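# Move utility cart through self-closing door into yellow bay

## Task

Get the utility cart through the self-closing door and into the yellow bay in the next room, so that all four wheels sit inside the taped area and none of them touches the tape. The case of copy paper must finish resting in the cart's top tray without any part overhanging its edges. The door must be closed when you finish. One robot or both may do the work, but if either robot falls or is left leaning, the task fails.

## Robot and tools

ROBOTS. Two identical Hello Robot Stretch 4 units, r1 and r2. Each has an omni-wheel base, a lift that rides up a mast, and a single arm that telescopes forward and ends in a wrist and a gripper. Each is about 1.6 m tall, and its base rim lies within 0.23 m of the base origin. Pressing one robot hard against the other ends the scene in failure, and no state line reports contact between them. Once two bases touch, even a few more millimetres of driving is a hard press. Two robots given the same drive command can differ by up to about 3 cm per metre, which matters if they carry one load together. Each robot reports in its own frames, so only images, lidar_m and wrist_depth_mm show where they are relative to each other.

FRAMES. Base frame: origin on the floor below the base centre, x forward, y left, z up, in metres. hand_pose, a point between the open fingertips, is given in it and may be slightly wrong. The odometry frame is the base frame where the robot stood when the scene began. base_odometry counts wheel turns only, so slip counts as travel; heading is in rad, left positive, from -3.142 to 3.142.

move. Arguments: r1 and r2 (each that robot's own part), cameras, and blocking, which must always be false. A robot left out gets nothing new. Inside a robot's part, give base, joints or both, plus optional speeds, pace and contact_limits; or give end_of_arm alone, with the value "enable_torque", to re-power a wrist or gripper motor that shut off.
base is an offset from where the robot last reported itself, not a pose: translate_m (metres, forward positive, -2 to 2), strafe_m (metres, left positive, -2 to 2), rotate_rad (radians, counter-clockwise seen from above positive, -3.2 to 3.2). translate_m and strafe_m may be combined into one straight diagonal drive; rotate_rad goes alone.
joints are absolute targets by name: lift_m 0 to 1.2; arm_m 0 to 0.55; wrist_yaw_rad -1.134 to 4.276 (0 forward, positive left, 3.14 folded back); wrist_pitch_rad -1.117 to 4.259 (0 level, 1.57 pointing down); wrist_roll_rad -1.117 to 4.259 (positive clockwise from behind); gripper_m -0.038 to 0.141, the fingertip gap in metres, with an error up to 0.015. Targets past a joint's range are clipped and reported; other bad values are refused, and unknown keys make the call invalid.
pace: "slow", "default", "fast" or "max". speeds sets a top speed per joint (not gripper_m). contact_limits, 0 to 1 (default 0.5), for arm_m, lift_m, translate_m, strafe_m or rotate_rad, placed beside its own command; a base limit persists until the next base command. The call returns in about 0.5 s while motion continues; a new move replaces only the targets it names.

wait: seconds 0 to 10, plus cameras. Returns state and images, and returns early once a commanded robot comes to rest. wait(0) shows the line "earlier move".
stop: cameras only. Brakes every running motion on both robots and re-holds slack wheels.
zoom_image: camera (one name) and region [x0, y0, x1, y1] in pixels from the top-left, at most 504 by 504, on that camera's latest image.
finished_scene: scene, the current scene number. Ends the scene; the goal must stay true without the robots. Calls after it go to the next scene.
Cameras: r1_head_camera, r1_head_left_camera, r1_head_right_camera, r1_wrist_camera, the same four for r2, or "all".

RESULTS. The "move" line gives, per robot sent a motion, "done" or its worst status. Robots under "as last shown" were not commanded; their status reads "not commanded". Status words: "moving"; "done" (for the base, wheels turned the full amount even if slipping); "off_target" (stopped short, may still push); "contact_stop" (held back, now slack); "time_out" (after 14 s, target dropped); "limit_stop_at_own_body"; "limit_stop_at_tilt" (lean over 6 degrees; lift, arm and wheels go slack); "torque_fault" (a wrist or gripper motor is limp until enable_torque). An uncommanded stop, or a refused call, cancels the remaining move, wait and finished_scene calls in that reply. on_its_own tells what the robot did unbidden; "held at" is a target. lidar_m: 12 distances in metres, 30-degree sectors, 1st ahead, counting counter-clockwise (4th left, 7th behind, 10th right); "-" is nothing seen or closer than 0.25 m. wrist_depth_mm: 7 by 7 grid of depths in mm, 100 to 2000. turned_by_wheels versus turned_by_imu differing by over about 0.1 rad over a move suggests a bump or slip. base_tilt in degrees, forward and right positive, error up to 3. motor_effort in percent with peak in brackets; servo_current in mA.

HANDLING. To grasp, send gripper_m more than 0.015 under the object's width (about 0.06 under resists pulling); -0.02 or less closes fingers behind a handle. Neither the reading nor "done" proves a grip; a rise in gripper servo_current does. With over 1 kg held and arm_m above 0.2, turning, driving or braking can tip the robot, especially at fast paces; strong steady pushes or pulls, a high gripper or high contact limits also risk tipping. Keep the lift contact limit at 0.15 or more for 1 kg, 0.3 for 2 kg. Avoid self-collision: gripper over the base with low lift, wrist tilted up and rolled, or yawed right while tilted up. Lift height above 0.2 m slows the base. Avoid dropping things, slamming the door, hard hits and hard pushes.

Each tool is called after "Emit:" by a JSON object that holds its "method" and its "body".

## Session

Emit:
{"method": "move", "body": {}}

Scene clock: 0.00 s.
r1.base_odometry: x=+0.000 y=+0.000 heading=+0.000
r1.turned_by_wheels: +0.000
r1.turned_by_imu: +0.000
r1.base_tilt: forward=-1.6 right=+1.3
r1.lidar_m: 1.92 2.25 3.81 1.93 0.97 0.84 0.83 0.93 0.77 0.76 0.93 1.59
r1.base_status: not commanded
r1.joint_positions: lift_m=+0.127 arm_m=+0.000 wrist_yaw_rad=+3.089 wrist_pitch_rad=+0.002 wrist_roll_rad=+0.000 gripper_m=+0.056
r1.joint_status: not commanded
r1.measured_speeds: all 0
r1.motor_effort: lift_m=+20 arm_m=-4 wheel_0=+0 wheel_1=+1 wheel_2=+1
r1.servo_current: wrist_yaw_rad=39 wrist_pitch_rad=46 wrist_roll_rad=65 gripper_m=39
r1.hand_pose: x=-0.1125 y=+0.1024 z=+0.3046 quat_wxyz=(+0.026, -0.001, +0.000, +1.000) (m; r1's base frame)
r1.wrist_depth_mm: 137 138 - - - - - / 113 139 - - - - - / 117 140 224 - - - - / 137 161 - - - - - / - - - - - - - / - - 191 - 187 - - / 842 759 750 788 788 732 768
r2.base_odometry: x=+0.000 y=+0.000 heading=+0.000
r2.turned_by_wheels: +0.000
r2.turned_by_imu: +0.000
r2.base_tilt: forward=-0.6 right=+0.1
r2.lidar_m: 2.02 1.45 1.40 1.49 2.01 2.22 2.34 3.17 1.60 3.62 2.59 2.46
r2.base_status: not commanded
r2.joint_positions: lift_m=+0.295 arm_m=+0.000 wrist_yaw_rad=+3.133 wrist_pitch_rad=+0.002 wrist_roll_rad=+0.000 gripper_m=+0.056
r2.joint_status: not commanded
r2.measured_speeds: all 0
r2.motor_effort: lift_m=+18 arm_m=-4 wheel_0=+0 wheel_1=-1 wheel_2=+0
r2.servo_current: wrist_yaw_rad=46 wrist_pitch_rad=39 wrist_roll_rad=46 gripper_m=59
r2.hand_pose: x=-0.1167 y=+0.0898 z=+0.4727 quat_wxyz=(+0.004, -0.001, +0.000, +1.000) (m; r2's base frame)
r2.wrist_depth_mm: - 140 - - - - - / - 126 150 - - - - / - 130 185 - - - - / 144 143 272 - - - - / 229 - - - - - - / 226 1576 196 1576 190 1618 1464 / 226 1060 1138 - - 1025 1060
pictures: r1_head_camera, r1_head_left_camera, r1_head_right_camera, r1_wrist_camera, r2_head_camera, r2_head_left_camera, r2_head_right_camera, r2_wrist_camera
Images, in order (width x height): r1_head_camera 420x560, r1_head_left_camera 420x672, r1_head_right_camera 420x672, r1_wrist_camera 616x392, r2_head_camera 420x560, r2_head_left_camera 420x672, r2_head_right_camera 420x672, r2_wrist_camera 616x392.

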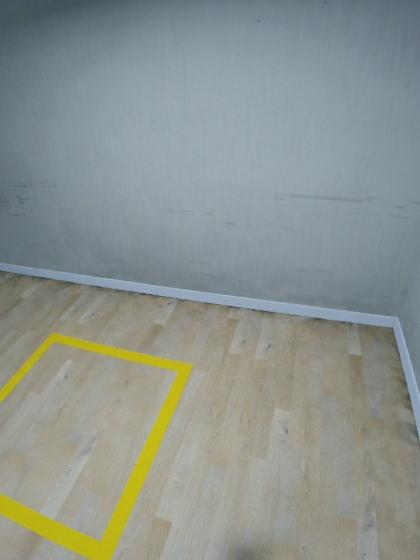

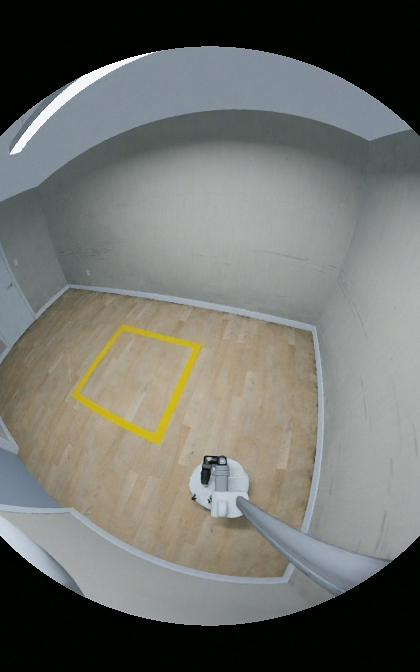

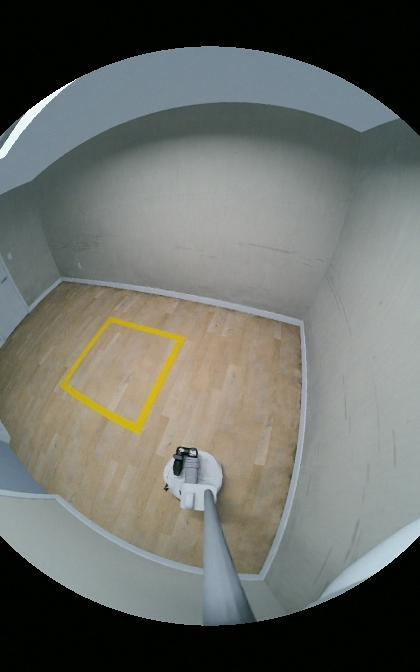

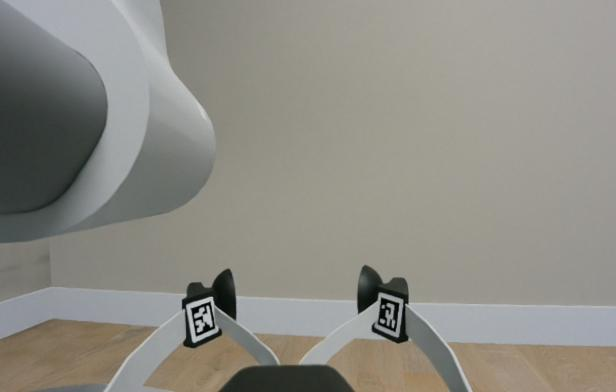

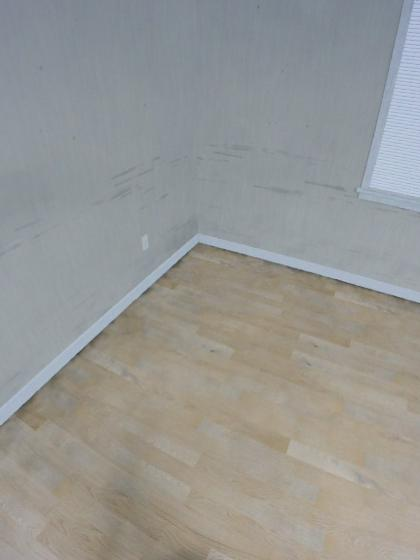

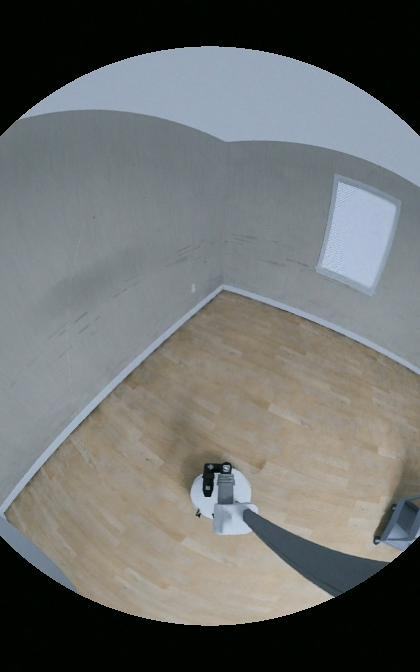

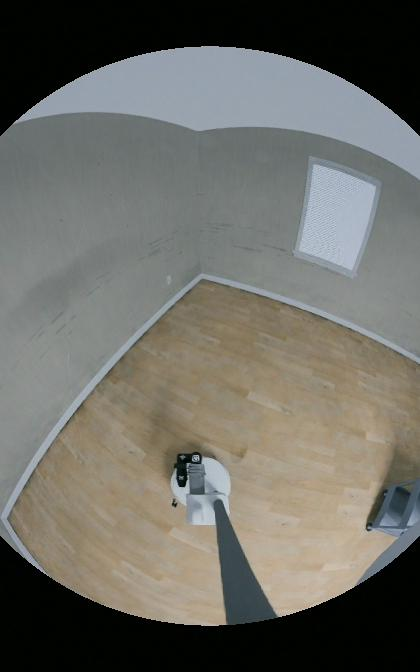

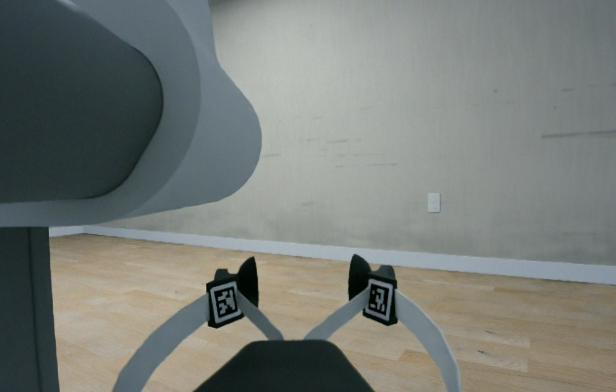

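Emit:
{"method": "move", "body": {"blocking": false, "r1": {"base":{"rotate_rad":1.2}}, "r2": {"base":{"rotate_rad":-1.5}}, "cameras": []}}

Emit:
{"method": "wait", "body": {"seconds": 3, "cameras": []}}

Emit:
{"method": "wait", "body": {"seconds": 1.5, "cameras": ["r1_head_camera","r1_head_left_camera","r2_head_camera","r2_head_left_camera","r2_head_right_camera"]}}

Scene clock: 4.47 s.
move: r1 moving; r2 moving
r1.base_odometry: x=+0.000 y=+0.000 heading=+0.252
r1.turned_by_wheels: +0.252
r1.turned_by_imu: +0.252
r1.base_tilt: forward=-1.6 right=+1.2
r1.lidar_m: 1.98 2.71 3.66 1.25 0.89 0.80 0.87 0.80 0.77 0.82 1.11 1.92
r1.base_status: rotate_rad moving
r1.joint_positions: lift_m=+0.127 arm_m=+0.000 wrist_yaw_rad=+3.089 wrist_pitch_rad=+0.002 wrist_roll_rad=+0.000 gripper_m=+0.056
r1.joint_status: not commanded
r1.measured_speeds: translate_m=-0.001 strafe_m=-0.001 rotate_rad=+0.980 lift_m=+0.000 arm_m=+0.000 wrist_yaw_rad=+0.000 wrist_pitch_rad=+0.000 wrist_roll_rad=+0.000
r1.motor_effort: lift_m=+20(20) arm_m=-4(4) wheel_0=-8(9) wheel_1=-6(9) wheel_2=-7(7)
r1.servo_current: wrist_yaw_rad=59(59) wrist_pitch_rad=39(46) wrist_roll_rad=46(59) gripper_m=39(39)
r1.hand_pose: x=-0.1125 y=+0.1024 z=+0.3046 quat_wxyz=(+0.026, -0.001, +0.000, +1.000) (m; r1's base frame)
r1.wrist_depth_mm: 136 138 - - - - - / 113 139 - - - - - / 114 140 226 - - - - / 137 160 - - - - - / - - - - - - - / - 1060 190 - 187 - - / 778 750 750 798 750 699 732
r2.base_odometry: x=+0.000 y=+0.000 heading=-0.252
r2.turned_by_wheels: -0.252
r2.turned_by_imu: -0.244
r2.base_tilt: forward=-0.7 right=+0.1
r2.lidar_m: 2.52 1.62 1.40 1.40 1.67 2.23 2.24 2.64 1.59 1.63 2.93 2.49
r2.base_status: rotate_rad moving
r2.joint_positions: lift_m=+0.295 arm_m=+0.000 wrist_yaw_rad=+3.133 wrist_pitch_rad=+0.002 wrist_roll_rad=+0.000 gripper_m=+0.056
r2.joint_status: not commanded
r2.measured_speeds: translate_m=+0.000 strafe_m=+0.000 rotate_rad=-0.974 lift_m=+0.000 arm_m=+0.000 wrist_yaw_rad=+0.000 wrist_pitch_rad=+0.000 wrist_roll_rad=+0.000
r2.motor_effort: lift_m=+18(18) arm_m=-4(4) wheel_0=+8(9) wheel_1=+8(10) wheel_2=+9(11)
r2.servo_current: wrist_yaw_rad=33(52) wrist_pitch_rad=39(46) wrist_roll_rad=52(52) gripper_m=39(59)
r2.hand_pose: x=-0.1167 y=+0.0898 z=+0.4727 quat_wxyz=(+0.004, -0.001, +0.000, +1.000) (m; r2's base frame)
r2.wrist_depth_mm: - 141 - - - - - / - 127 150 - - - - / - 130 184 - - - - / 144 143 272 - - - - / 229 - - - - - - / 227 1576 196 1576 190 1661 1464 / 226 1060 1138 - - 1060 1060
pictures: none
No camera images: "cameras" was empty.

Scene clock: 5.80 s.
earlier move: r1 done; r2 moving
r1.base_odometry: x=+0.000 y=+0.000 heading=+1.200
r1.turned_by_wheels: +0.948
r1.turned_by_imu: +0.953
r1.base_tilt: forward=-1.6 right=+1.3
r1.lidar_m: 3.90 1.54 0.93 0.82 0.85 0.82 0.77 0.75 1.00 1.89 1.97 2.45
r1.base_status: done
r1.joint_positions: lift_m=+0.127 arm_m=+0.000 wrist_yaw_rad=+3.089 wrist_pitch_rad=+0.002 wrist_roll_rad=+0.000 gripper_m=+0.056
r1.joint_status: not commanded
r1.measured_speeds: all 0
r1.motor_effort: lift_m=+20(20) arm_m=-4(4) wheel_0=-2(10) wheel_1=-2(9) wheel_2=+0(8)
r1.servo_current: wrist_yaw_rad=65(65) wrist_pitch_rad=39(52) wrist_roll_rad=59(65) gripper_m=39(46)
r1.hand_pose: x=-0.1125 y=+0.1024 z=+0.3046 quat_wxyz=(+0.026, -0.001, +0.000, +1.000) (m; r1's base frame)
r1.wrist_depth_mm: 136 139 - - - - - / 113 139 - - - - - / 117 139 229 - - - - / 137 162 - - - - - / - - - - - - - / - - 191 - 188 - - / 788 163 750 798 778 778 778
r2.base_odometry: x=+0.000 y=+0.000 heading=-1.499
r2.turned_by_wheels: -1.248
r2.turned_by_imu: -1.215
r2.base_tilt: forward=-0.7 right=+0.1
r2.lidar_m: 3.33 2.51 2.48 1.87 1.46 1.39 1.52 2.19 2.22 2.42 3.48 1.60
r2.base_status: rotate_rad moving
r2.joint_positions: lift_m=+0.295 arm_m=+0.000 wrist_yaw_rad=+3.133 wrist_pitch_rad=+0.002 wrist_roll_rad=+0.000 gripper_m=+0.056
r2.joint_status: not commanded
r2.measured_speeds: all 0
r2.motor_effort: lift_m=+18(18) arm_m=-4(4) wheel_0=+0(11) wheel_1=+2(11) wheel_2=+2(11)
r2.servo_current: wrist_yaw_rad=46(59) wrist_pitch_rad=33(46) wrist_roll_rad=46(52) gripper_m=46(59)
r2.hand_pose: x=-0.1167 y=+0.0898 z=+0.4727 quat_wxyz=(+0.004, -0.001, +0.000, +1.000) (m; r2's base frame)
r2.wrist_depth_mm: - 140 - - - - - / - 126 141 - - - - / - 129 184 - - - - / 144 144 265 - - - - / 230 - - - - - - / 227 1576 195 1336 190 - - / 226 1042 1138 - - 1025 1060
wait: 1.33 of 3 s (r1 has come to rest)
pictures: none
No camera images: "cameras" was empty.

Scene clock: 5.97 s.
earlier move: r2 done
r1.base_odometry: x=+0.000 y=+0.000 heading=+1.200
r1.turned_by_wheels: +0.000
r1.turned_by_imu: +0.000
r1.base_tilt: forward=-1.6 right=+1.2
r1.lidar_m: 3.91 1.54 0.92 0.82 0.85 0.86 0.77 0.78 1.01 1.92 1.95 2.50
r1.base_status: done
r1.joint_positions: lift_m=+0.127 arm_m=+0.000 wrist_yaw_rad=+3.089 wrist_pitch_rad=+0.002 wrist_roll_rad=+0.000 gripper_m=+0.056
r1.joint_status: not commanded
r1.measured_speeds: all 0
r1.motor_effort: lift_m=+20(20) arm_m=-4(4) wheel_0=-2(10) wheel_1=-1(9) wheel_2=+0(8)
r1.servo_current: wrist_yaw_rad=52(65) wrist_pitch_rad=39(52) wrist_roll_rad=46(65) gripper_m=39(46)
r1.hand_pose: x=-0.1125 y=+0.1024 z=+0.3046 quat_wxyz=(+0.026, -0.001, +0.000, +1.000) (m; r1's base frame)
r1.wrist_depth_mm: 136 139 - - - - - / 113 139 - - - - - / 118 140 229 - - - - / 137 162 - - - - - / - - - - - - - / - - 190 - 187 - - / 798 163 750 820 788 778 768
r2.base_odometry: x=+0.000 y=+0.000 heading=-1.499
r2.turned_by_wheels: +0.000
r2.turned_by_imu: +0.000
r2.base_tilt: forward=-0.7 right=+0.1
r2.lidar_m: 3.31 2.51 2.48 1.88 1.45 1.40 1.51 2.18 2.22 2.38 3.47 1.62
r2.base_status: done
r2.joint_positions: lift_m=+0.295 arm_m=+0.000 wrist_yaw_rad=+3.133 wrist_pitch_rad=+0.002 wrist_roll_rad=+0.000 gripper_m=+0.056
r2.joint_status: not commanded
r2.measured_speeds: all 0
r2.motor_effort: lift_m=+18(18) arm_m=-4(4) wheel_0=+3(11) wheel_1=+1(11) wheel_2=+2(11)
r2.servo_current: wrist_yaw_rad=39(59) wrist_pitch_rad=39(46) wrist_roll_rad=52(52) gripper_m=46(59)
r2.hand_pose: x=-0.1167 y=+0.0898 z=+0.4727 quat_wxyz=(+0.004, -0.001, +0.000, +1.000) (m; r2's base frame)
r2.wrist_depth_mm: - 140 - - - - - / - 126 142 - - - - / - 129 185 - - - - / 144 144 264 - - - - / 229 - - - - - - / 227 1576 196 1308 190 - - / 227 1060 1138 - - 1042 1060
wait: 0.17 of 1.5 s (r2 has come to rest)
pictures: r1_head_camera, r1_head_left_camera, r2_head_camera, r2_head_left_camera, r2_head_right_camera
Images, in order (width x height): r1_head_camera 420x560, r1_head_left_camera 420x672, r2_head_camera 420x560, r2_head_left_camera 420x672, r2_head_right_camera 420x672.

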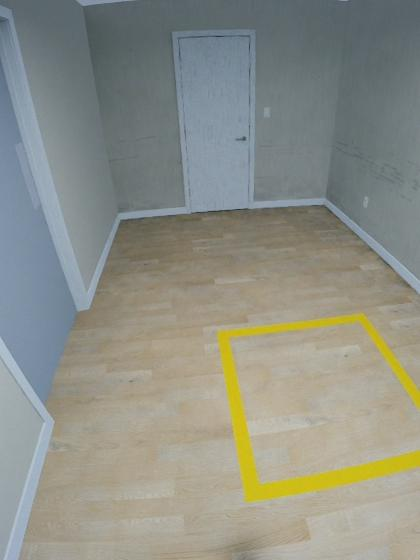

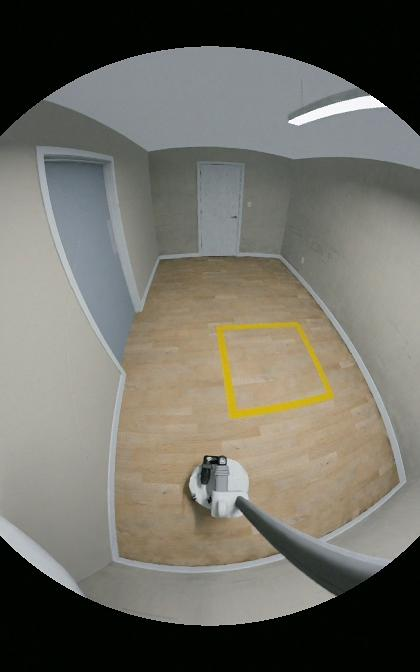

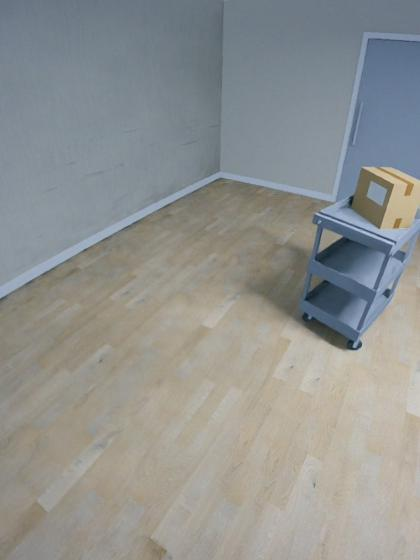

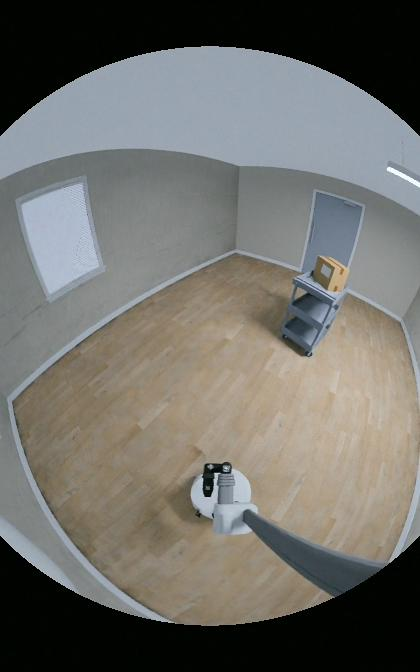

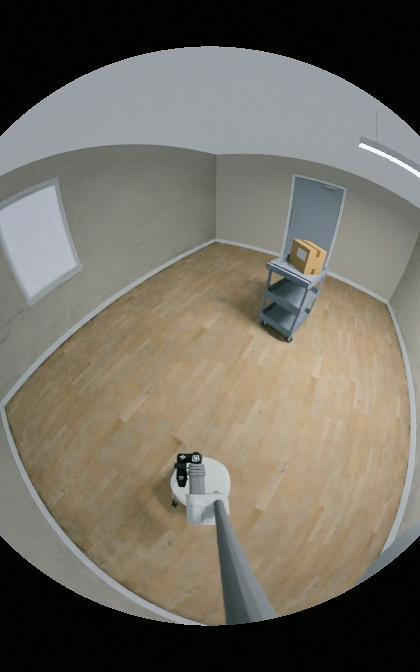

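Emit:
{"method": "zoom_image", "body": {"camera": "r2_head_camera", "region": [260, 20, 420, 360]}}

Emit:
{"method": "zoom_image", "body": {"camera": "r1_head_left_camera", "region": [20, 130, 260, 400]}}

Emit:
{"method": "zoom_image", "body": {"camera": "r2_head_right_camera", "region": [230, 160, 400, 360]}}

Scaled by 1.482 from the camera's 420x560 image, which has a finer 1200x1600 frame.

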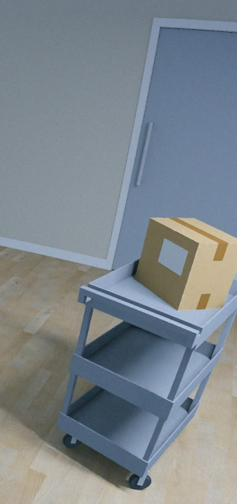

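Scaled by 1.867 from the camera's 420x672 image, which has a finer 600x960 frame.

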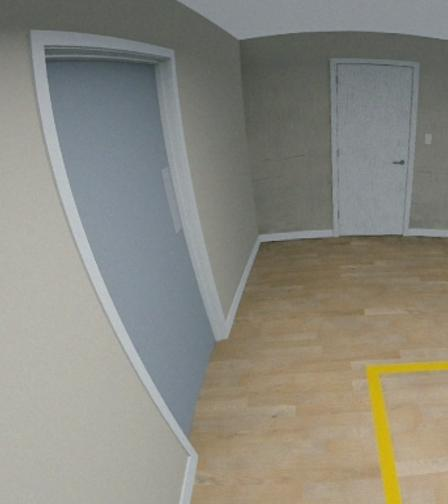

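Scaled by 2.520 from the camera's 420x672 image, which has a finer 600x960 frame.

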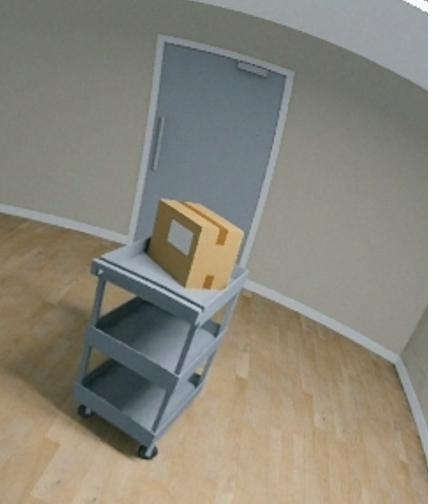

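Emit:
{"method": "move", "body": {"blocking": false, "r1": {"base":{"translate_m":0.9},"joints":{"lift_m":0.6}}, "r2": {"base":{"translate_m":0.35,"strafe_m":-0.25},"joints":{"lift_m":0.85}}, "cameras": []}}

Emit:
{"method": "wait", "body": {"seconds": 5, "cameras": []}}

Emit:
{"method": "wait", "body": {"seconds": 3, "cameras": ["r1_head_left_camera","r1_head_camera","r2_head_camera","r2_head_left_camera","r2_head_right_camera"]}}

Scene clock: 32.63 s.
move: r1 moving; r2 moving
r1.base_odometry: x=+0.011 y=+0.029 heading=+1.200
r1.turned_by_wheels: +0.000
r1.turned_by_imu: +0.000
r1.base_tilt: forward=-1.6 right=+1.3
r1.lidar_m: 3.88 1.55 0.93 0.83 0.86 0.87 0.80 0.82 1.06 1.93 1.94 2.43
r1.base_status: translate_m moving
r1.joint_positions: lift_m=+0.164 arm_m=+0.000 wrist_yaw_rad=+3.089 wrist_pitch_rad=+0.002 wrist_roll_rad=+0.000 gripper_m=+0.056
r1.joint_status: lift_m moving
r1.measured_speeds: translate_m=+0.122 strafe_m=+0.001 rotate_rad=+0.001 lift_m=+0.146 arm_m=+0.000 wrist_yaw_rad=+0.000 wrist_pitch_rad=+0.000 wrist_roll_rad=+0.000
r1.motor_effort: lift_m=+27(27) arm_m=-4(4) wheel_0=+6(9) wheel_1=+5(6) wheel_2=-8(9)
r1.servo_current: wrist_yaw_rad=52(52) wrist_pitch_rad=33(46) wrist_roll_rad=46(65) gripper_m=39(46)
r1.hand_pose: x=-0.1125 y=+0.1024 z=+0.3421 quat_wxyz=(+0.026, -0.001, +0.000, +1.000) (m; r1's base frame)
r1.wrist_depth_mm: - 138 - - - - - / 112 139 - - - - - / 116 139 220 - - - - / 136 157 - - - - - / - - - - - - - / - - 190 - 187 - - / - 164 759 143 866 831 831
r2.base_odometry: x=-0.018 y=-0.029 heading=-1.500
r2.turned_by_wheels: +0.000
r2.turned_by_imu: +0.000
r2.base_tilt: forward=-0.7 right=+0.1
r2.lidar_m: 3.35 2.55 2.48 1.94 1.50 1.44 1.57 2.27 2.22 2.39 3.49 1.54
r2.base_status: translate_m moving; strafe_m moving
r2.joint_positions: lift_m=+0.333 arm_m=+0.000 wrist_yaw_rad=+3.133 wrist_pitch_rad=+0.002 wrist_roll_rad=+0.000 gripper_m=+0.056
r2.joint_status: lift_m moving
r2.measured_speeds: translate_m=+0.111 strafe_m=-0.078 rotate_rad=+0.003 lift_m=+0.146 arm_m=+0.000 wrist_yaw_rad=+0.000 wrist_pitch_rad=+0.000 wrist_roll_rad=+0.000
r2.motor_effort: lift_m=+23(23) arm_m=-4(4) wheel_0=+7(13) wheel_1=-7(7) wheel_2=-12(12)
r2.servo_current: wrist_yaw_rad=46(59) wrist_pitch_rad=46(46) wrist_roll_rad=39(59) gripper_m=46(52)
r2.hand_pose: x=-0.1167 y=+0.0898 z=+0.5104 quat_wxyz=(+0.004, -0.001, +0.000, +1.000) (m; r2's base frame)
r2.wrist_depth_mm: - 141 - - - - - / - 126 150 - - - - / - 129 185 - - - - / 144 143 264 - - - - / 230 - - - - - - / 226 1708 196 1397 190 - - / 226 1118 1205 - - 1098 1060
pictures: none
No camera images: "cameras" was empty.

Scene clock: 35.27 s.
earlier move: r1 moving; r2 done
r1.base_odometry: x=+0.275 y=+0.707 heading=+1.200
r1.turned_by_wheels: +0.000
r1.turned_by_imu: +0.000
r1.base_tilt: forward=-1.6 right=+1.3
r1.lidar_m: 3.15 1.63 1.10 0.92 0.97 1.20 1.51 1.55 1.98 1.83 1.85 2.36
r1.base_status: translate_m moving
r1.joint_positions: lift_m=+0.600 arm_m=+0.000 wrist_yaw_rad=+3.089 wrist_pitch_rad=+0.002 wrist_roll_rad=+0.000 gripper_m=+0.056
r1.joint_status: all done
r1.measured_speeds: translate_m=+0.268 strafe_m=-0.001 rotate_rad=+0.002 lift_m=+0.000 arm_m=+0.000 wrist_yaw_rad=+0.000 wrist_pitch_rad=+0.000 wrist_roll_rad=+0.000
r1.motor_effort: lift_m=+25(29) arm_m=-4(4) wheel_0=+3(9) wheel_1=+2(8) wheel_2=-1(10)
r1.servo_current: wrist_yaw_rad=59(72) wrist_pitch_rad=39(52) wrist_roll_rad=39(65) gripper_m=33(52)
r1.hand_pose: x=-0.1125 y=+0.1024 z=+0.7771 quat_wxyz=(+0.026, -0.001, +0.000, +1.000) (m; r1's base frame)
r1.wrist_depth_mm: - 138 - - - - - / 111 138 - - - - - / 115 139 219 - - - - / 137 156 - - - - - / - - - - - - - / - - 190 - 187 - - / - 141 - 137 - - -
r2.base_odometry: x=-0.224 y=-0.367 heading=-1.500
r2.turned_by_wheels: +0.000
r2.turned_by_imu: +0.001
r2.base_tilt: forward=-0.6 right=+0.0
r2.lidar_m: 3.32 2.57 2.49 2.44 1.87 1.84 1.97 2.27 2.22 2.36 3.48 1.17
r2.base_status: done
r2.joint_positions: lift_m=+0.850 arm_m=+0.000 wrist_yaw_rad=+3.133 wrist_pitch_rad=+0.002 wrist_roll_rad=+0.000 gripper_m=+0.056
r2.joint_status: all done
r2.measured_speeds: all 0
r2.motor_effort: lift_m=+21(26) arm_m=-4(4) wheel_0=+2(13) wheel_1=-5(7) wheel_2=-4(13)
r2.servo_current: wrist_yaw_rad=52(65) wrist_pitch_rad=46(46) wrist_roll_rad=39(59) gripper_m=52(52)
r2.hand_pose: x=-0.1167 y=+0.0898 z=+1.0275 quat_wxyz=(+0.004, -0.001, +0.000, +1.000) (m; r2's base frame)
r2.wrist_depth_mm: - 141 - - - - - / - 126 151 - - - - / - 129 185 - - - - / 144 143 264 - - - - / 229 - - - - - - / 227 - 196 - 190 - - / 225 - - - - - -
wait: 2.63 of 5 s (r2 has come to rest)
pictures: none
No camera images: "cameras" was empty.

Scene clock: 36.63 s.
earlier move: r1 done
r1.base_odometry: x=+0.326 y=+0.839 heading=+1.200
r1.turned_by_wheels: +0.000
r1.turned_by_imu: +0.000
r1.base_tilt: forward=-1.6 right=+1.3
r1.lidar_m: 3.03 1.58 1.14 0.95 0.94 1.22 1.66 1.67 1.97 1.81 1.83 2.29
r1.base_status: done
r1.joint_positions: lift_m=+0.600 arm_m=+0.000 wrist_yaw_rad=+3.089 wrist_pitch_rad=+0.002 wrist_roll_rad=+0.000 gripper_m=+0.056
r1.joint_status: all done
r1.measured_speeds: all 0
r1.motor_effort: lift_m=+25(29) arm_m=-4(4) wheel_0=+1(9) wheel_1=+0(8) wheel_2=+0(10)
r1.servo_current: wrist_yaw_rad=52(72) wrist_pitch_rad=39(52) wrist_roll_rad=52(65) gripper_m=46(52)
r1.hand_pose: x=-0.1125 y=+0.1024 z=+0.7771 quat_wxyz=(+0.026, -0.001, +0.000, +1.000) (m; r1's base frame)
r1.wrist_depth_mm: 136 138 - - - - - / 114 139 - - - - - / 117 140 229 - - - - / 137 161 - - - - - / - - - - - - - / - - 190 - 188 - - / - 151 189 137 183 - -
r2.base_odometry: x=-0.224 y=-0.367 heading=-1.500
r2.turned_by_wheels: +0.000
r2.turned_by_imu: +0.000
r2.base_tilt: forward=-0.7 right=+0.1
r2.lidar_m: 3.36 2.58 2.50 2.47 1.90 1.82 1.96 2.27 2.22 2.36 3.46 1.17
r2.base_status: done
r2.joint_positions: lift_m=+0.850 arm_m=+0.000 wrist_yaw_rad=+3.133 wrist_pitch_rad=+0.002 wrist_roll_rad=+0.000 gripper_m=+0.056
r2.joint_status: all done
r2.measured_speeds: all 0
r2.motor_effort: lift_m=+21(26) arm_m=-4(4) wheel_0=+2(13) wheel_1=-5(7) wheel_2=-4(13)
r2.servo_current: wrist_yaw_rad=33(65) wrist_pitch_rad=39(46) wrist_roll_rad=46(59) gripper_m=52(52)
r2.hand_pose: x=-0.1167 y=+0.0898 z=+1.0275 quat_wxyz=(+0.004, -0.001, +0.000, +1.000) (m; r2's base frame)
r2.wrist_depth_mm: - 141 - - - - - / - 126 150 - - - - / - 129 185 - - - - / 144 144 264 - - - - / 229 - - - - - - / 227 - 196 - 190 - - / 226 - - - - - -
wait: 1.37 of 3 s (r1 has come to rest)
pictures: r1_head_camera, r1_head_left_camera, r2_head_camera, r2_head_left_camera, r2_head_right_camera
Images, in order (width x height): r1_head_camera 420x560, r1_head_left_camera 420x672, r2_head_camera 420x560, r2_head_left_camera 420x672, r2_head_right_camera 420x672.

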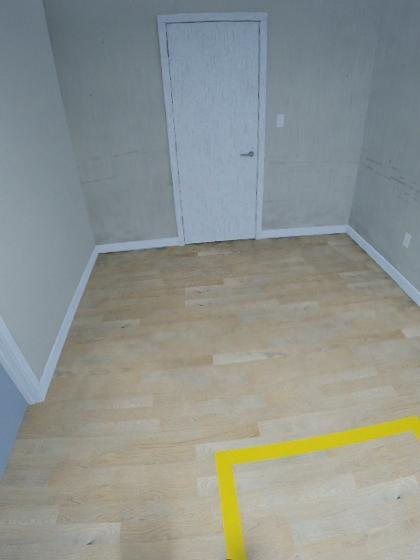

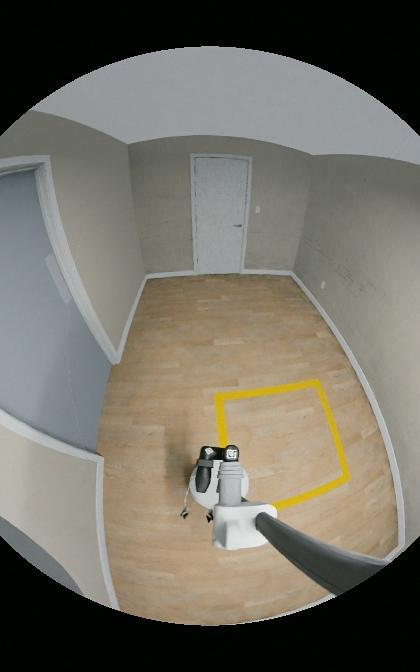

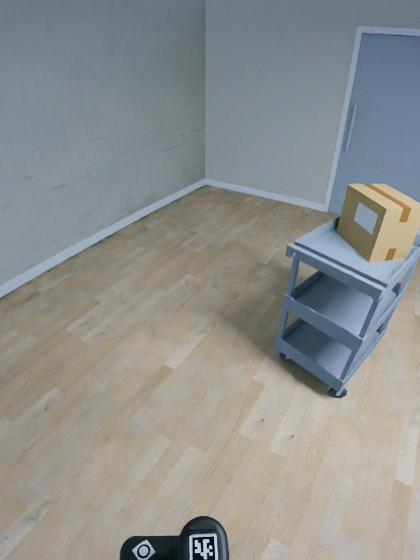

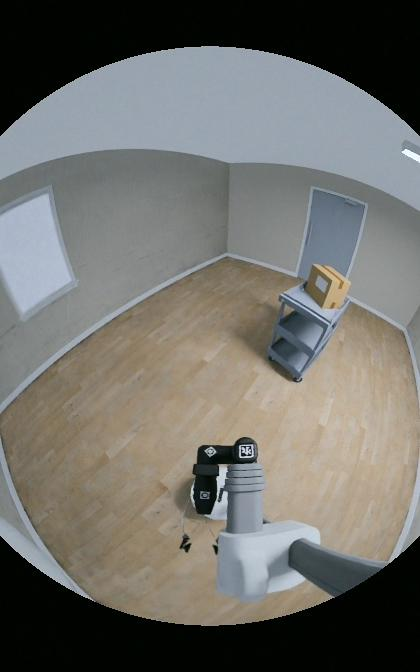

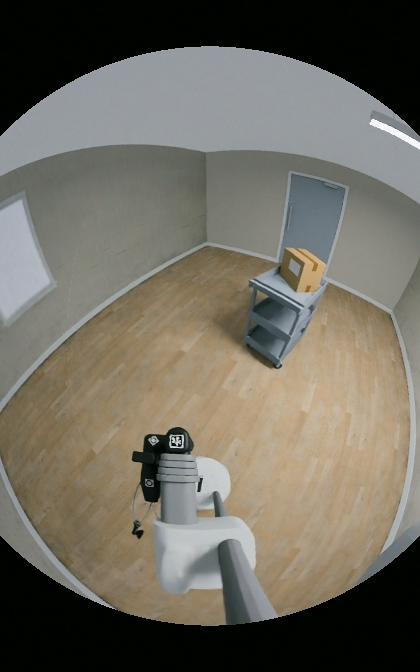

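Emit:
{"method": "move", "body": {"blocking": false, "r1": {"base":{"rotate_rad":1.57}}, "r2": {"base":{"rotate_rad":-0.45}}, "cameras": []}}

Emit:
{"method": "wait", "body": {"seconds": 1.5, "cameras": []}}

Emit:
{"method": "wait", "body": {"seconds": 3, "cameras": ["r1_head_left_camera","r1_head_camera","r2_head_camera","r2_head_right_camera"]}}

Scene clock: 42.70 s.
move: r1 moving; r2 moving
r1.base_odometry: x=+0.326 y=+0.839 heading=+1.452
r1.turned_by_wheels: +0.252
r1.turned_by_imu: +0.252
r1.base_tilt: forward=-1.6 right=+1.3
r1.lidar_m: 2.60 1.34 0.97 0.95 1.06 1.60 1.67 1.82 1.86 1.82 1.99 3.00
r1.base_status: rotate_rad moving
r1.joint_positions: lift_m=+0.600 arm_m=+0.000 wrist_yaw_rad=+3.089 wrist_pitch_rad=+0.002 wrist_roll_rad=+0.000 gripper_m=+0.056
r1.joint_status: not commanded
r1.measured_speeds: translate_m=+0.003 strafe_m=+0.001 rotate_rad=+0.971 lift_m=+0.000 arm_m=+0.000 wrist_yaw_rad=+0.000 wrist_pitch_rad=+0.000 wrist_roll_rad=+0.000
r1.motor_effort: lift_m=+25(25) arm_m=-4(4) wheel_0=-7(9) wheel_1=-7(9) wheel_2=-7(7)
r1.servo_current: wrist_yaw_rad=39(65) wrist_pitch_rad=46(52) wrist_roll_rad=46(59) gripper_m=46(46)
r1.hand_pose: x=-0.1125 y=+0.1024 z=+0.7771 quat_wxyz=(+0.026, -0.001, +0.000, +1.000) (m; r1's base frame)
r1.wrist_depth_mm: 136 138 - - - - - / 113 139 - - - - - / 118 140 229 - - - - / 137 161 - - - - - / - - - - - - - / - - 190 - 187 - - / - 152 189 136 - 130 -
r2.base_odometry: x=-0.224 y=-0.367 heading=-1.750
r2.turned_by_wheels: -0.250
r2.turned_by_imu: -0.242
r2.base_tilt: forward=-0.7 right=+0.0
r2.lidar_m: 1.23 2.77 2.49 2.53 2.06 1.84 1.86 2.29 2.22 2.25 2.73 1.17
r2.base_status: rotate_rad moving
r2.joint_positions: lift_m=+0.850 arm_m=+0.000 wrist_yaw_rad=+3.133 wrist_pitch_rad=+0.002 wrist_roll_rad=+0.000 gripper_m=+0.056
r2.joint_status: not commanded
r2.measured_speeds: translate_m=+0.001 strafe_m=-0.001 rotate_rad=-0.937 lift_m=+0.000 arm_m=+0.000 wrist_yaw_rad=+0.000 wrist_pitch_rad=+0.000 wrist_roll_rad=+0.000
r2.motor_effort: lift_m=+21(21) arm_m=-4(4) wheel_0=+2(10) wheel_1=+7(9) wheel_2=+8(11)
r2.servo_current: wrist_yaw_rad=46(52) wrist_pitch_rad=39(46) wrist_roll_rad=46(52) gripper_m=52(52)
r2.hand_pose: x=-0.1167 y=+0.0898 z=+1.0275 quat_wxyz=(+0.004, -0.001, +0.000, +1.000) (m; r2's base frame)
r2.wrist_depth_mm: - 141 - - - - - / - 126 151 - - - - / - 129 184 - - - - / 144 144 271 - - - - / 229 - - - - - - / 228 - 196 - 188 - - / 226 - - - - - -
pictures: none
No camera images: "cameras" was empty.

Scene clock: 43.43 s.
earlier move: r1 moving; r2 done
r1.base_odometry: x=+0.326 y=+0.839 heading=+2.483
r1.turned_by_wheels: +1.031
r1.turned_by_imu: +1.036
r1.base_tilt: forward=-1.6 right=+1.3
r1.lidar_m: 0.97 0.94 1.02 1.55 1.66 1.81 1.86 1.82 1.97 2.95 2.77 1.36
r1.base_status: rotate_rad moving
r1.joint_positions: lift_m=+0.600 arm_m=+0.000 wrist_yaw_rad=+3.089 wrist_pitch_rad=+0.002 wrist_roll_rad=+0.000 gripper_m=+0.056
r1.joint_status: not commanded
r1.measured_speeds: translate_m=+0.000 strafe_m=+0.000 rotate_rad=+1.103 lift_m=+0.000 arm_m=+0.000 wrist_yaw_rad=+0.000 wrist_pitch_rad=+0.000 wrist_roll_rad=+0.000
r1.motor_effort: lift_m=+25(25) arm_m=-4(4) wheel_0=-2(9) wheel_1=-3(9) wheel_2=-1(8)
r1.servo_current: wrist_yaw_rad=52(65) wrist_pitch_rad=39(52) wrist_roll_rad=59(65) gripper_m=39(46)
r1.hand_pose: x=-0.1125 y=+0.1024 z=+0.7771 quat_wxyz=(+0.026, -0.001, +0.000, +1.000) (m; r1's base frame)
r1.wrist_depth_mm: 137 139 - - - - - / 113 139 - - - - - / 117 140 272 - - - - / 137 162 - - - - - / - - - - - - - / - - 191 - 187 - - / - 163 1708 153 1808 1618 -
r2.base_odometry: x=-0.224 y=-0.367 heading=-1.949
r2.turned_by_wheels: -0.199
r2.turned_by_imu: -0.194
r2.base_tilt: forward=-0.7 right=+0.0
r2.lidar_m: 1.18 3.15 2.52 2.49 2.29 1.86 1.81 2.04 2.23 2.22 2.45 1.62
r2.base_status: done
r2.joint_positions: lift_m=+0.850 arm_m=+0.000 wrist_yaw_rad=+3.133 wrist_pitch_rad=+0.002 wrist_roll_rad=+0.000 gripper_m=+0.056
r2.joint_status: not commanded
r2.measured_speeds: all 0
r2.motor_effort: lift_m=+21(21) arm_m=-4(4) wheel_0=+3(10) wheel_1=+3(9) wheel_2=+5(11)
r2.servo_current: wrist_yaw_rad=52(52) wrist_pitch_rad=46(46) wrist_roll_rad=59(59) gripper_m=46(52)
r2.hand_pose: x=-0.1167 y=+0.0898 z=+1.0275 quat_wxyz=(+0.004, -0.001, +0.000, +1.000) (m; r2's base frame)
r2.wrist_depth_mm: - 141 - - - - - / - 126 151 - - - - / - 129 185 - - - - / 144 144 265 - - - - / 229 - - - - - - / 228 - 196 171 187 - - / 227 - - - - - -
wait: 0.73 of 1.5 s (r2 has come to rest)
pictures: none
No camera images: "cameras" was empty.

Scene clock: 44.27 s.
earlier move: r1 done
r1.base_odometry: x=+0.326 y=+0.839 heading=+2.769
r1.turned_by_wheels: +0.287
r1.turned_by_imu: +0.289
r1.base_tilt: forward=-1.6 right=+1.3
r1.lidar_m: 0.95 0.96 1.22 1.65 1.68 1.98 1.80 1.82 2.34 3.04 1.61 1.15
r1.base_status: done
r1.joint_positions: lift_m=+0.600 arm_m=+0.000 wrist_yaw_rad=+3.089 wrist_pitch_rad=+0.002 wrist_roll_rad=+0.000 gripper_m=+0.056
r1.joint_status: not commanded
r1.measured_speeds: all 0
r1.motor_effort: lift_m=+25(25) arm_m=-4(4) wheel_0=-3(9) wheel_1=-2(9) wheel_2=-2(8)
r1.servo_current: wrist_yaw_rad=52(72) wrist_pitch_rad=33(52) wrist_roll_rad=46(65) gripper_m=39(52)
r1.hand_pose: x=-0.1125 y=+0.1024 z=+0.7771 quat_wxyz=(+0.026, -0.001, +0.000, +1.000) (m; r1's base frame)
r1.wrist_depth_mm: 136 138 - - - - - / 113 139 - - - - - / 118 140 229 - - - - / 137 162 - - - - - / - - - - - - - / - - 190 - 187 - - / - 164 1618 143 1863 1661 1756
r2.base_odometry: x=-0.224 y=-0.367 heading=-1.949
r2.turned_by_wheels: +0.000
r2.turned_by_imu: +0.000
r2.base_tilt: forward=-0.7 right=+0.1
r2.lidar_m: 1.17 3.13 2.50 2.49 2.29 1.86 1.84 2.05 2.25 2.21 2.45 1.63
r2.base_status: done
r2.joint_positions: lift_m=+0.850 arm_m=+0.000 wrist_yaw_rad=+3.133 wrist_pitch_rad=+0.002 wrist_roll_rad=+0.000 gripper_m=+0.056
r2.joint_status: not commanded
r2.measured_speeds: all 0
r2.motor_effort: lift_m=+21(21) arm_m=-4(4) wheel_0=+3(10) wheel_1=+2(9) wheel_2=+5(11)
r2.servo_current: wrist_yaw_rad=46(59) wrist_pitch_rad=39(46) wrist_roll_rad=46(59) gripper_m=52(52)
r2.hand_pose: x=-0.1167 y=+0.0898 z=+1.0275 quat_wxyz=(+0.004, -0.001, +0.000, +1.000) (m; r2's base frame)
r2.wrist_depth_mm: - 140 - - - - - / - 126 151 - - - - / - 129 185 - - - - / 144 144 265 - - - - / 229 - - - - - - / 229 - 196 171 188 - - / 225 - - - - - -
wait: 0.83 of 3 s (r1 has come to rest)
pictures: r1_head_camera, r1_head_left_camera, r2_head_camera, r2_head_right_camera
Images, in order (width x height): r1_head_camera 420x560, r1_head_left_camera 420x672, r2_head_camera 420x560, r2_head_right_camera 420x672.

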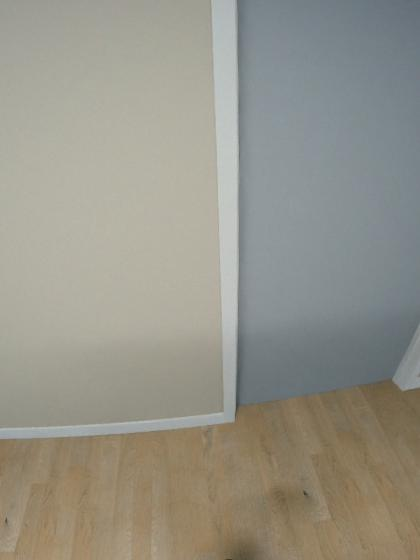

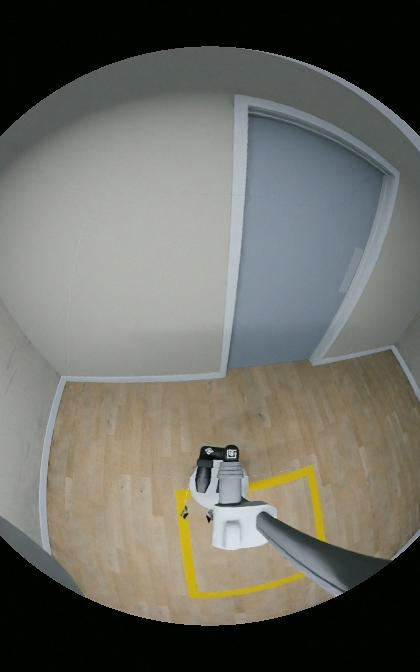

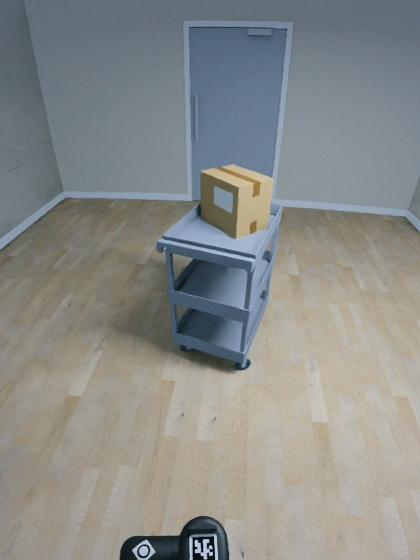

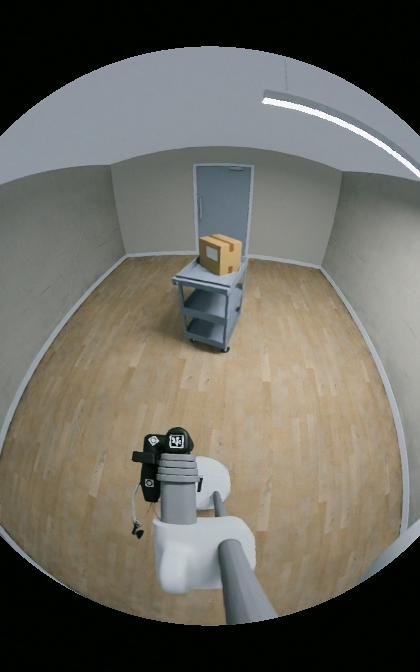

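Emit:
{"method": "zoom_image", "body": {"camera": "r2_head_camera", "region": [140, 140, 300, 390]}}

Emit:
{"method": "move", "body": {"blocking": false, "r2": {"base":{"translate_m":0.35,"strafe_m":0.12},"joints":{"lift_m":1.05}}, "r1": {"base":{"strafe_m":-0.42}}, "cameras": []}}

Emit:
{"method": "wait", "body": {"seconds": 1.7, "cameras": []}}

Emit:
{"method": "wait", "body": {"seconds": 3, "cameras": ["r1_head_left_camera","r2_head_camera","r2_head_right_camera"]}}

Emit:
{"method": "zoom_image", "body": {"camera": "r2_head_camera", "region": [120, 120, 320, 360]}}

Scaled by 2.016 from the camera's 420x560 image, which has a finer 1200x1600 frame.

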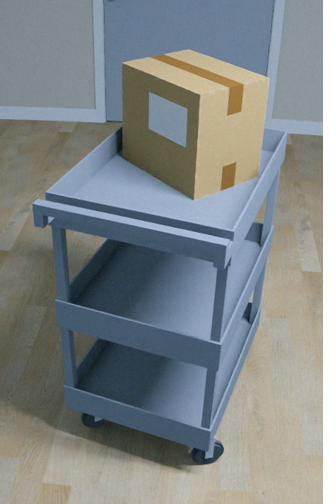

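Scene clock: 55.33 s.
move: r1 moving; r2 moving
r1.base_odometry: x=+0.339 y=+0.873 heading=+2.769
r1.turned_by_wheels: +0.000
r1.turned_by_imu: +0.000
r1.base_tilt: forward=-1.6 right=+1.2
r1.lidar_m: 0.95 0.98 1.23 1.70 1.71 1.98 1.79 1.83 2.33 3.02 1.64 1.15
r1.base_status: strafe_m moving
r1.joint_positions: lift_m=+0.600 arm_m=+0.000 wrist_yaw_rad=+3.089 wrist_pitch_rad=+0.002 wrist_roll_rad=+0.000 gripper_m=+0.056
r1.joint_status: not commanded
r1.measured_speeds: translate_m=+0.001 strafe_m=-0.142 rotate_rad=-0.004 lift_m=+0.000 arm_m=+0.000 wrist_yaw_rad=+0.000 wrist_pitch_rad=+0.000 wrist_roll_rad=+0.000
r1.motor_effort: lift_m=+25(25) arm_m=-4(4) wheel_0=+8(10) wheel_1=-9(11) wheel_2=+0(1)
r1.servo_current: wrist_yaw_rad=59(59) wrist_pitch_rad=52(52) wrist_roll_rad=52(72) gripper_m=46(46)
r1.hand_pose: x=-0.1125 y=+0.1024 z=+0.7771 quat_wxyz=(+0.026, -0.001, +0.000, +1.000) (m; r1's base frame)
r1.wrist_depth_mm: 137 138 - - - - - / 113 139 - - - - - / 118 139 229 - - - - / 137 162 - - - - - / - - - - - - - / - - 190 - 188 - - / - 164 1661 143 1921 1708 1756
r2.base_odometry: x=-0.226 y=-0.400 heading=-1.949
r2.turned_by_wheels: +0.000
r2.turned_by_imu: +0.001
r2.base_tilt: forward=-0.7 right=+0.1
r2.lidar_m: 1.14 3.10 2.50 2.48 2.34 1.88 1.87 2.05 2.26 2.24 2.47 1.46
r2.base_status: translate_m moving; strafe_m moving
r2.joint_positions: lift_m=+0.888 arm_m=+0.000 wrist_yaw_rad=+3.133 wrist_pitch_rad=+0.002 wrist_roll_rad=+0.000 gripper_m=+0.056
r2.joint_status: lift_m moving
r2.measured_speeds: translate_m=+0.122 strafe_m=+0.041 rotate_rad=-0.001 lift_m=+0.146 arm_m=+0.000 wrist_yaw_rad=+0.000 wrist_pitch_rad=+0.000 wrist_roll_rad=+0.000
r2.motor_effort: lift_m=+23(26) arm_m=-4(4) wheel_0=+9(9) wheel_1=+10(11) wheel_2=-11(13)
r2.servo_current: wrist_yaw_rad=46(59) wrist_pitch_rad=46(46) wrist_roll_rad=52(65) gripper_m=52(52)
r2.hand_pose: x=-0.1167 y=+0.0898 z=+1.0654 quat_wxyz=(+0.004, -0.001, +0.000, +1.000) (m; r2's base frame)
r2.wrist_depth_mm: - 140 - - - - - / - 124 145 - - - - / - 128 187 - - - - / 144 143 293 - - - - / 226 - - - - - - / 217 - 196 - 188 - - / 222 - - - - - -
pictures: none
No camera images: "cameras" was empty.

Scene clock: 57.03 s.
earlier move: r1 moving; r2 moving
r1.base_odometry: x=+0.476 y=+1.223 heading=+2.769
r1.turned_by_wheels: +0.000
r1.turned_by_imu: -0.003
r1.base_tilt: forward=-1.6 right=+1.3
r1.lidar_m: 1.07 1.01 1.29 2.05 2.09 1.94 1.77 1.77 2.24 2.62 1.72 1.20
r1.base_status: strafe_m moving
r1.joint_positions: lift_m=+0.600 arm_m=+0.000 wrist_yaw_rad=+3.089 wrist_pitch_rad=+0.002 wrist_roll_rad=+0.000 gripper_m=+0.056
r1.joint_status: not commanded
r1.measured_speeds: translate_m=+0.001 strafe_m=-0.073 rotate_rad=-0.004 lift_m=+0.000 arm_m=+0.000 wrist_yaw_rad=+0.000 wrist_pitch_rad=+0.000 wrist_roll_rad=+0.000
r1.motor_effort: lift_m=+24(25) arm_m=-4(4) wheel_0=+1(12) wheel_1=+1(11) wheel_2=-1(2)
r1.servo_current: wrist_yaw_rad=26(65) wrist_pitch_rad=33(52) wrist_roll_rad=72(72) gripper_m=39(52)
r1.hand_pose: x=-0.1125 y=+0.1024 z=+0.7771 quat_wxyz=(+0.026, -0.001, +0.000, +1.000) (m; r1's base frame)
r1.wrist_depth_mm: 136 138 - - - - - / 112 139 - - - - - / 116 139 222 - - - - / 137 159 - - - - - / - - - - - - - / - - 190 - 187 - - / - 152 1618 143 1863 1708 1921
r2.base_odometry: x=-0.242 y=-0.733 heading=-1.949
r2.turned_by_wheels: +0.000
r2.turned_by_imu: +0.001
r2.base_tilt: forward=-0.7 right=+0.1
r2.lidar_m: 0.88 2.93 2.39 2.31 2.59 2.20 2.16 2.39 2.42 2.38 2.64 0.88
r2.base_status: translate_m moving; strafe_m moving
r2.joint_positions: lift_m=+1.050 arm_m=+0.000 wrist_yaw_rad=+3.133 wrist_pitch_rad=+0.002 wrist_roll_rad=+0.000 gripper_m=+0.056
r2.joint_status: all done
r2.measured_speeds: translate_m=+0.045 strafe_m=+0.016 rotate_rad=-0.002 lift_m=+0.000 arm_m=+0.000 wrist_yaw_rad=+0.000 wrist_pitch_rad=+0.000 wrist_roll_rad=+0.000
r2.motor_effort: lift_m=+21(26) arm_m=-4(4) wheel_0=+7(9) wheel_1=+3(11) wheel_2=-5(14)
r2.servo_current: wrist_yaw_rad=52(59) wrist_pitch_rad=46(46) wrist_roll_rad=59(65) gripper_m=52(59)
r2.hand_pose: x=-0.1167 y=+0.0898 z=+1.2275 quat_wxyz=(+0.004, -0.001, +0.000, +1.000) (m; r2's base frame)
r2.wrist_depth_mm: - 140 - - - - - / - 127 151 - - - - / - 129 184 - - - - / 144 144 264 - - - - / 229 - - - - - - / 228 - 196 - 191 - - / 226 - - - - - -
wait: 1.70 s; no rest
pictures: none
No camera images: "cameras" was empty.

Scene clock: 57.50 s.
earlier move: r1 moving; r2 done
r1.base_odometry: x=+0.479 y=+1.230 heading=+2.769
r1.turned_by_wheels: +0.000
r1.turned_by_imu: +0.000
r1.base_tilt: forward=-1.6 right=+1.3
r1.lidar_m: 1.10 1.04 1.29 2.06 2.11 1.91 1.76 1.76 2.24 2.63 1.71 1.20
r1.base_status: strafe_m moving
r1.joint_positions: lift_m=+0.600 arm_m=+0.000 wrist_yaw_rad=+3.089 wrist_pitch_rad=+0.002 wrist_roll_rad=+0.000 gripper_m=+0.056
r1.joint_status: not commanded
r1.measured_speeds: all 0
r1.motor_effort: lift_m=+25(25) arm_m=-4(4) wheel_0=+1(12) wheel_1=-1(11) wheel_2=+0(2)
r1.servo_current: wrist_yaw_rad=46(65) wrist_pitch_rad=39(52) wrist_roll_rad=65(72) gripper_m=39(52)
r1.hand_pose: x=-0.1125 y=+0.1024 z=+0.7771 quat_wxyz=(+0.026, -0.001, +0.000, +1.000) (m; r1's base frame)
r1.wrist_depth_mm: - 138 - - - - - / 112 139 - - - - - / 116 139 220 - - - - / 136 158 - - - - - / - - - - - - - / - - 190 - 187 - - / - 151 1576 143 1756 1708 1863
r2.base_odometry: x=-0.242 y=-0.736 heading=-1.949
r2.turned_by_wheels: +0.000
r2.turned_by_imu: +0.000
r2.base_tilt: forward=-0.7 right=+0.1
r2.lidar_m: 0.89 2.92 2.34 2.32 2.60 2.17 2.16 2.38 2.44 2.39 2.67 0.86
r2.base_status: done
r2.joint_positions: lift_m=+1.050 arm_m=+0.000 wrist_yaw_rad=+3.133 wrist_pitch_rad=+0.002 wrist_roll_rad=+0.000 gripper_m=+0.056
r2.joint_status: all done
r2.measured_speeds: all 0
r2.motor_effort: lift_m=+21(26) arm_m=-4(4) wheel_0=+5(9) wheel_1=+2(11) wheel_2=-2(14)
r2.servo_current: wrist_yaw_rad=46(59) wrist_pitch_rad=39(46) wrist_roll_rad=52(65) gripper_m=52(59)
r2.hand_pose: x=-0.1167 y=+0.0898 z=+1.2275 quat_wxyz=(+0.004, -0.001, +0.000, +1.000) (m; r2's base frame)
r2.wrist_depth_mm: - 140 - - - - - / - 126 151 - - - - / - 129 185 - - - - / 144 144 264 - - - - / 229 - - - - - - / 227 - 196 - 192 - - / 226 - - - - - -
wait: 0.47 of 3 s (r2 has come to rest)
pictures: r1_head_left_camera, r2_head_camera, r2_head_right_camera
Images, in order (width x height): r1_head_left_camera 420x672, r2_head_camera 420x560, r2_head_right_camera 420x672.

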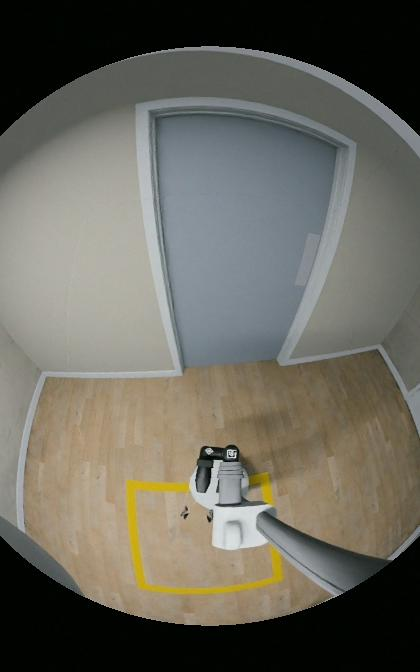

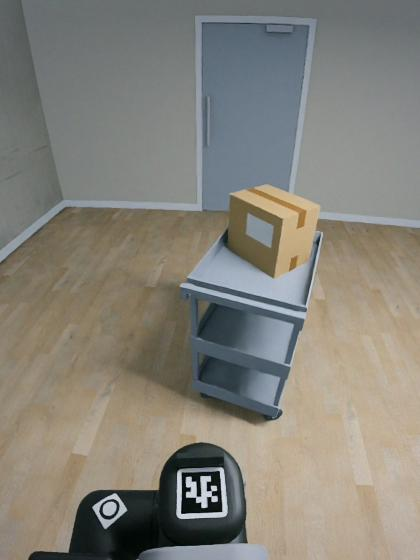

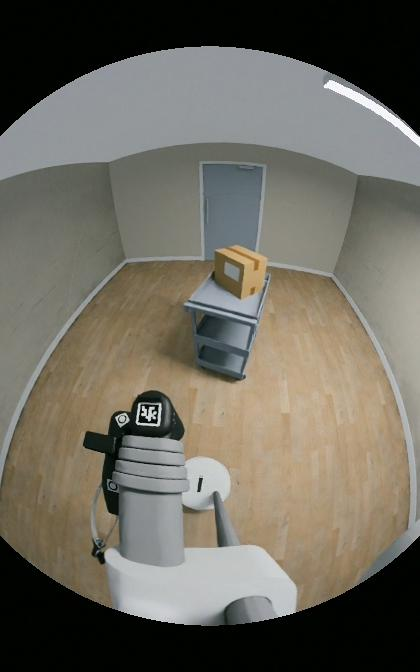

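Scaled by 2.100 from the camera's 420x560 image, which has a finer 1200x1600 frame.

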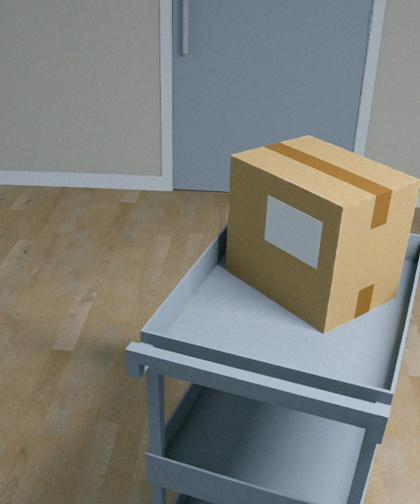

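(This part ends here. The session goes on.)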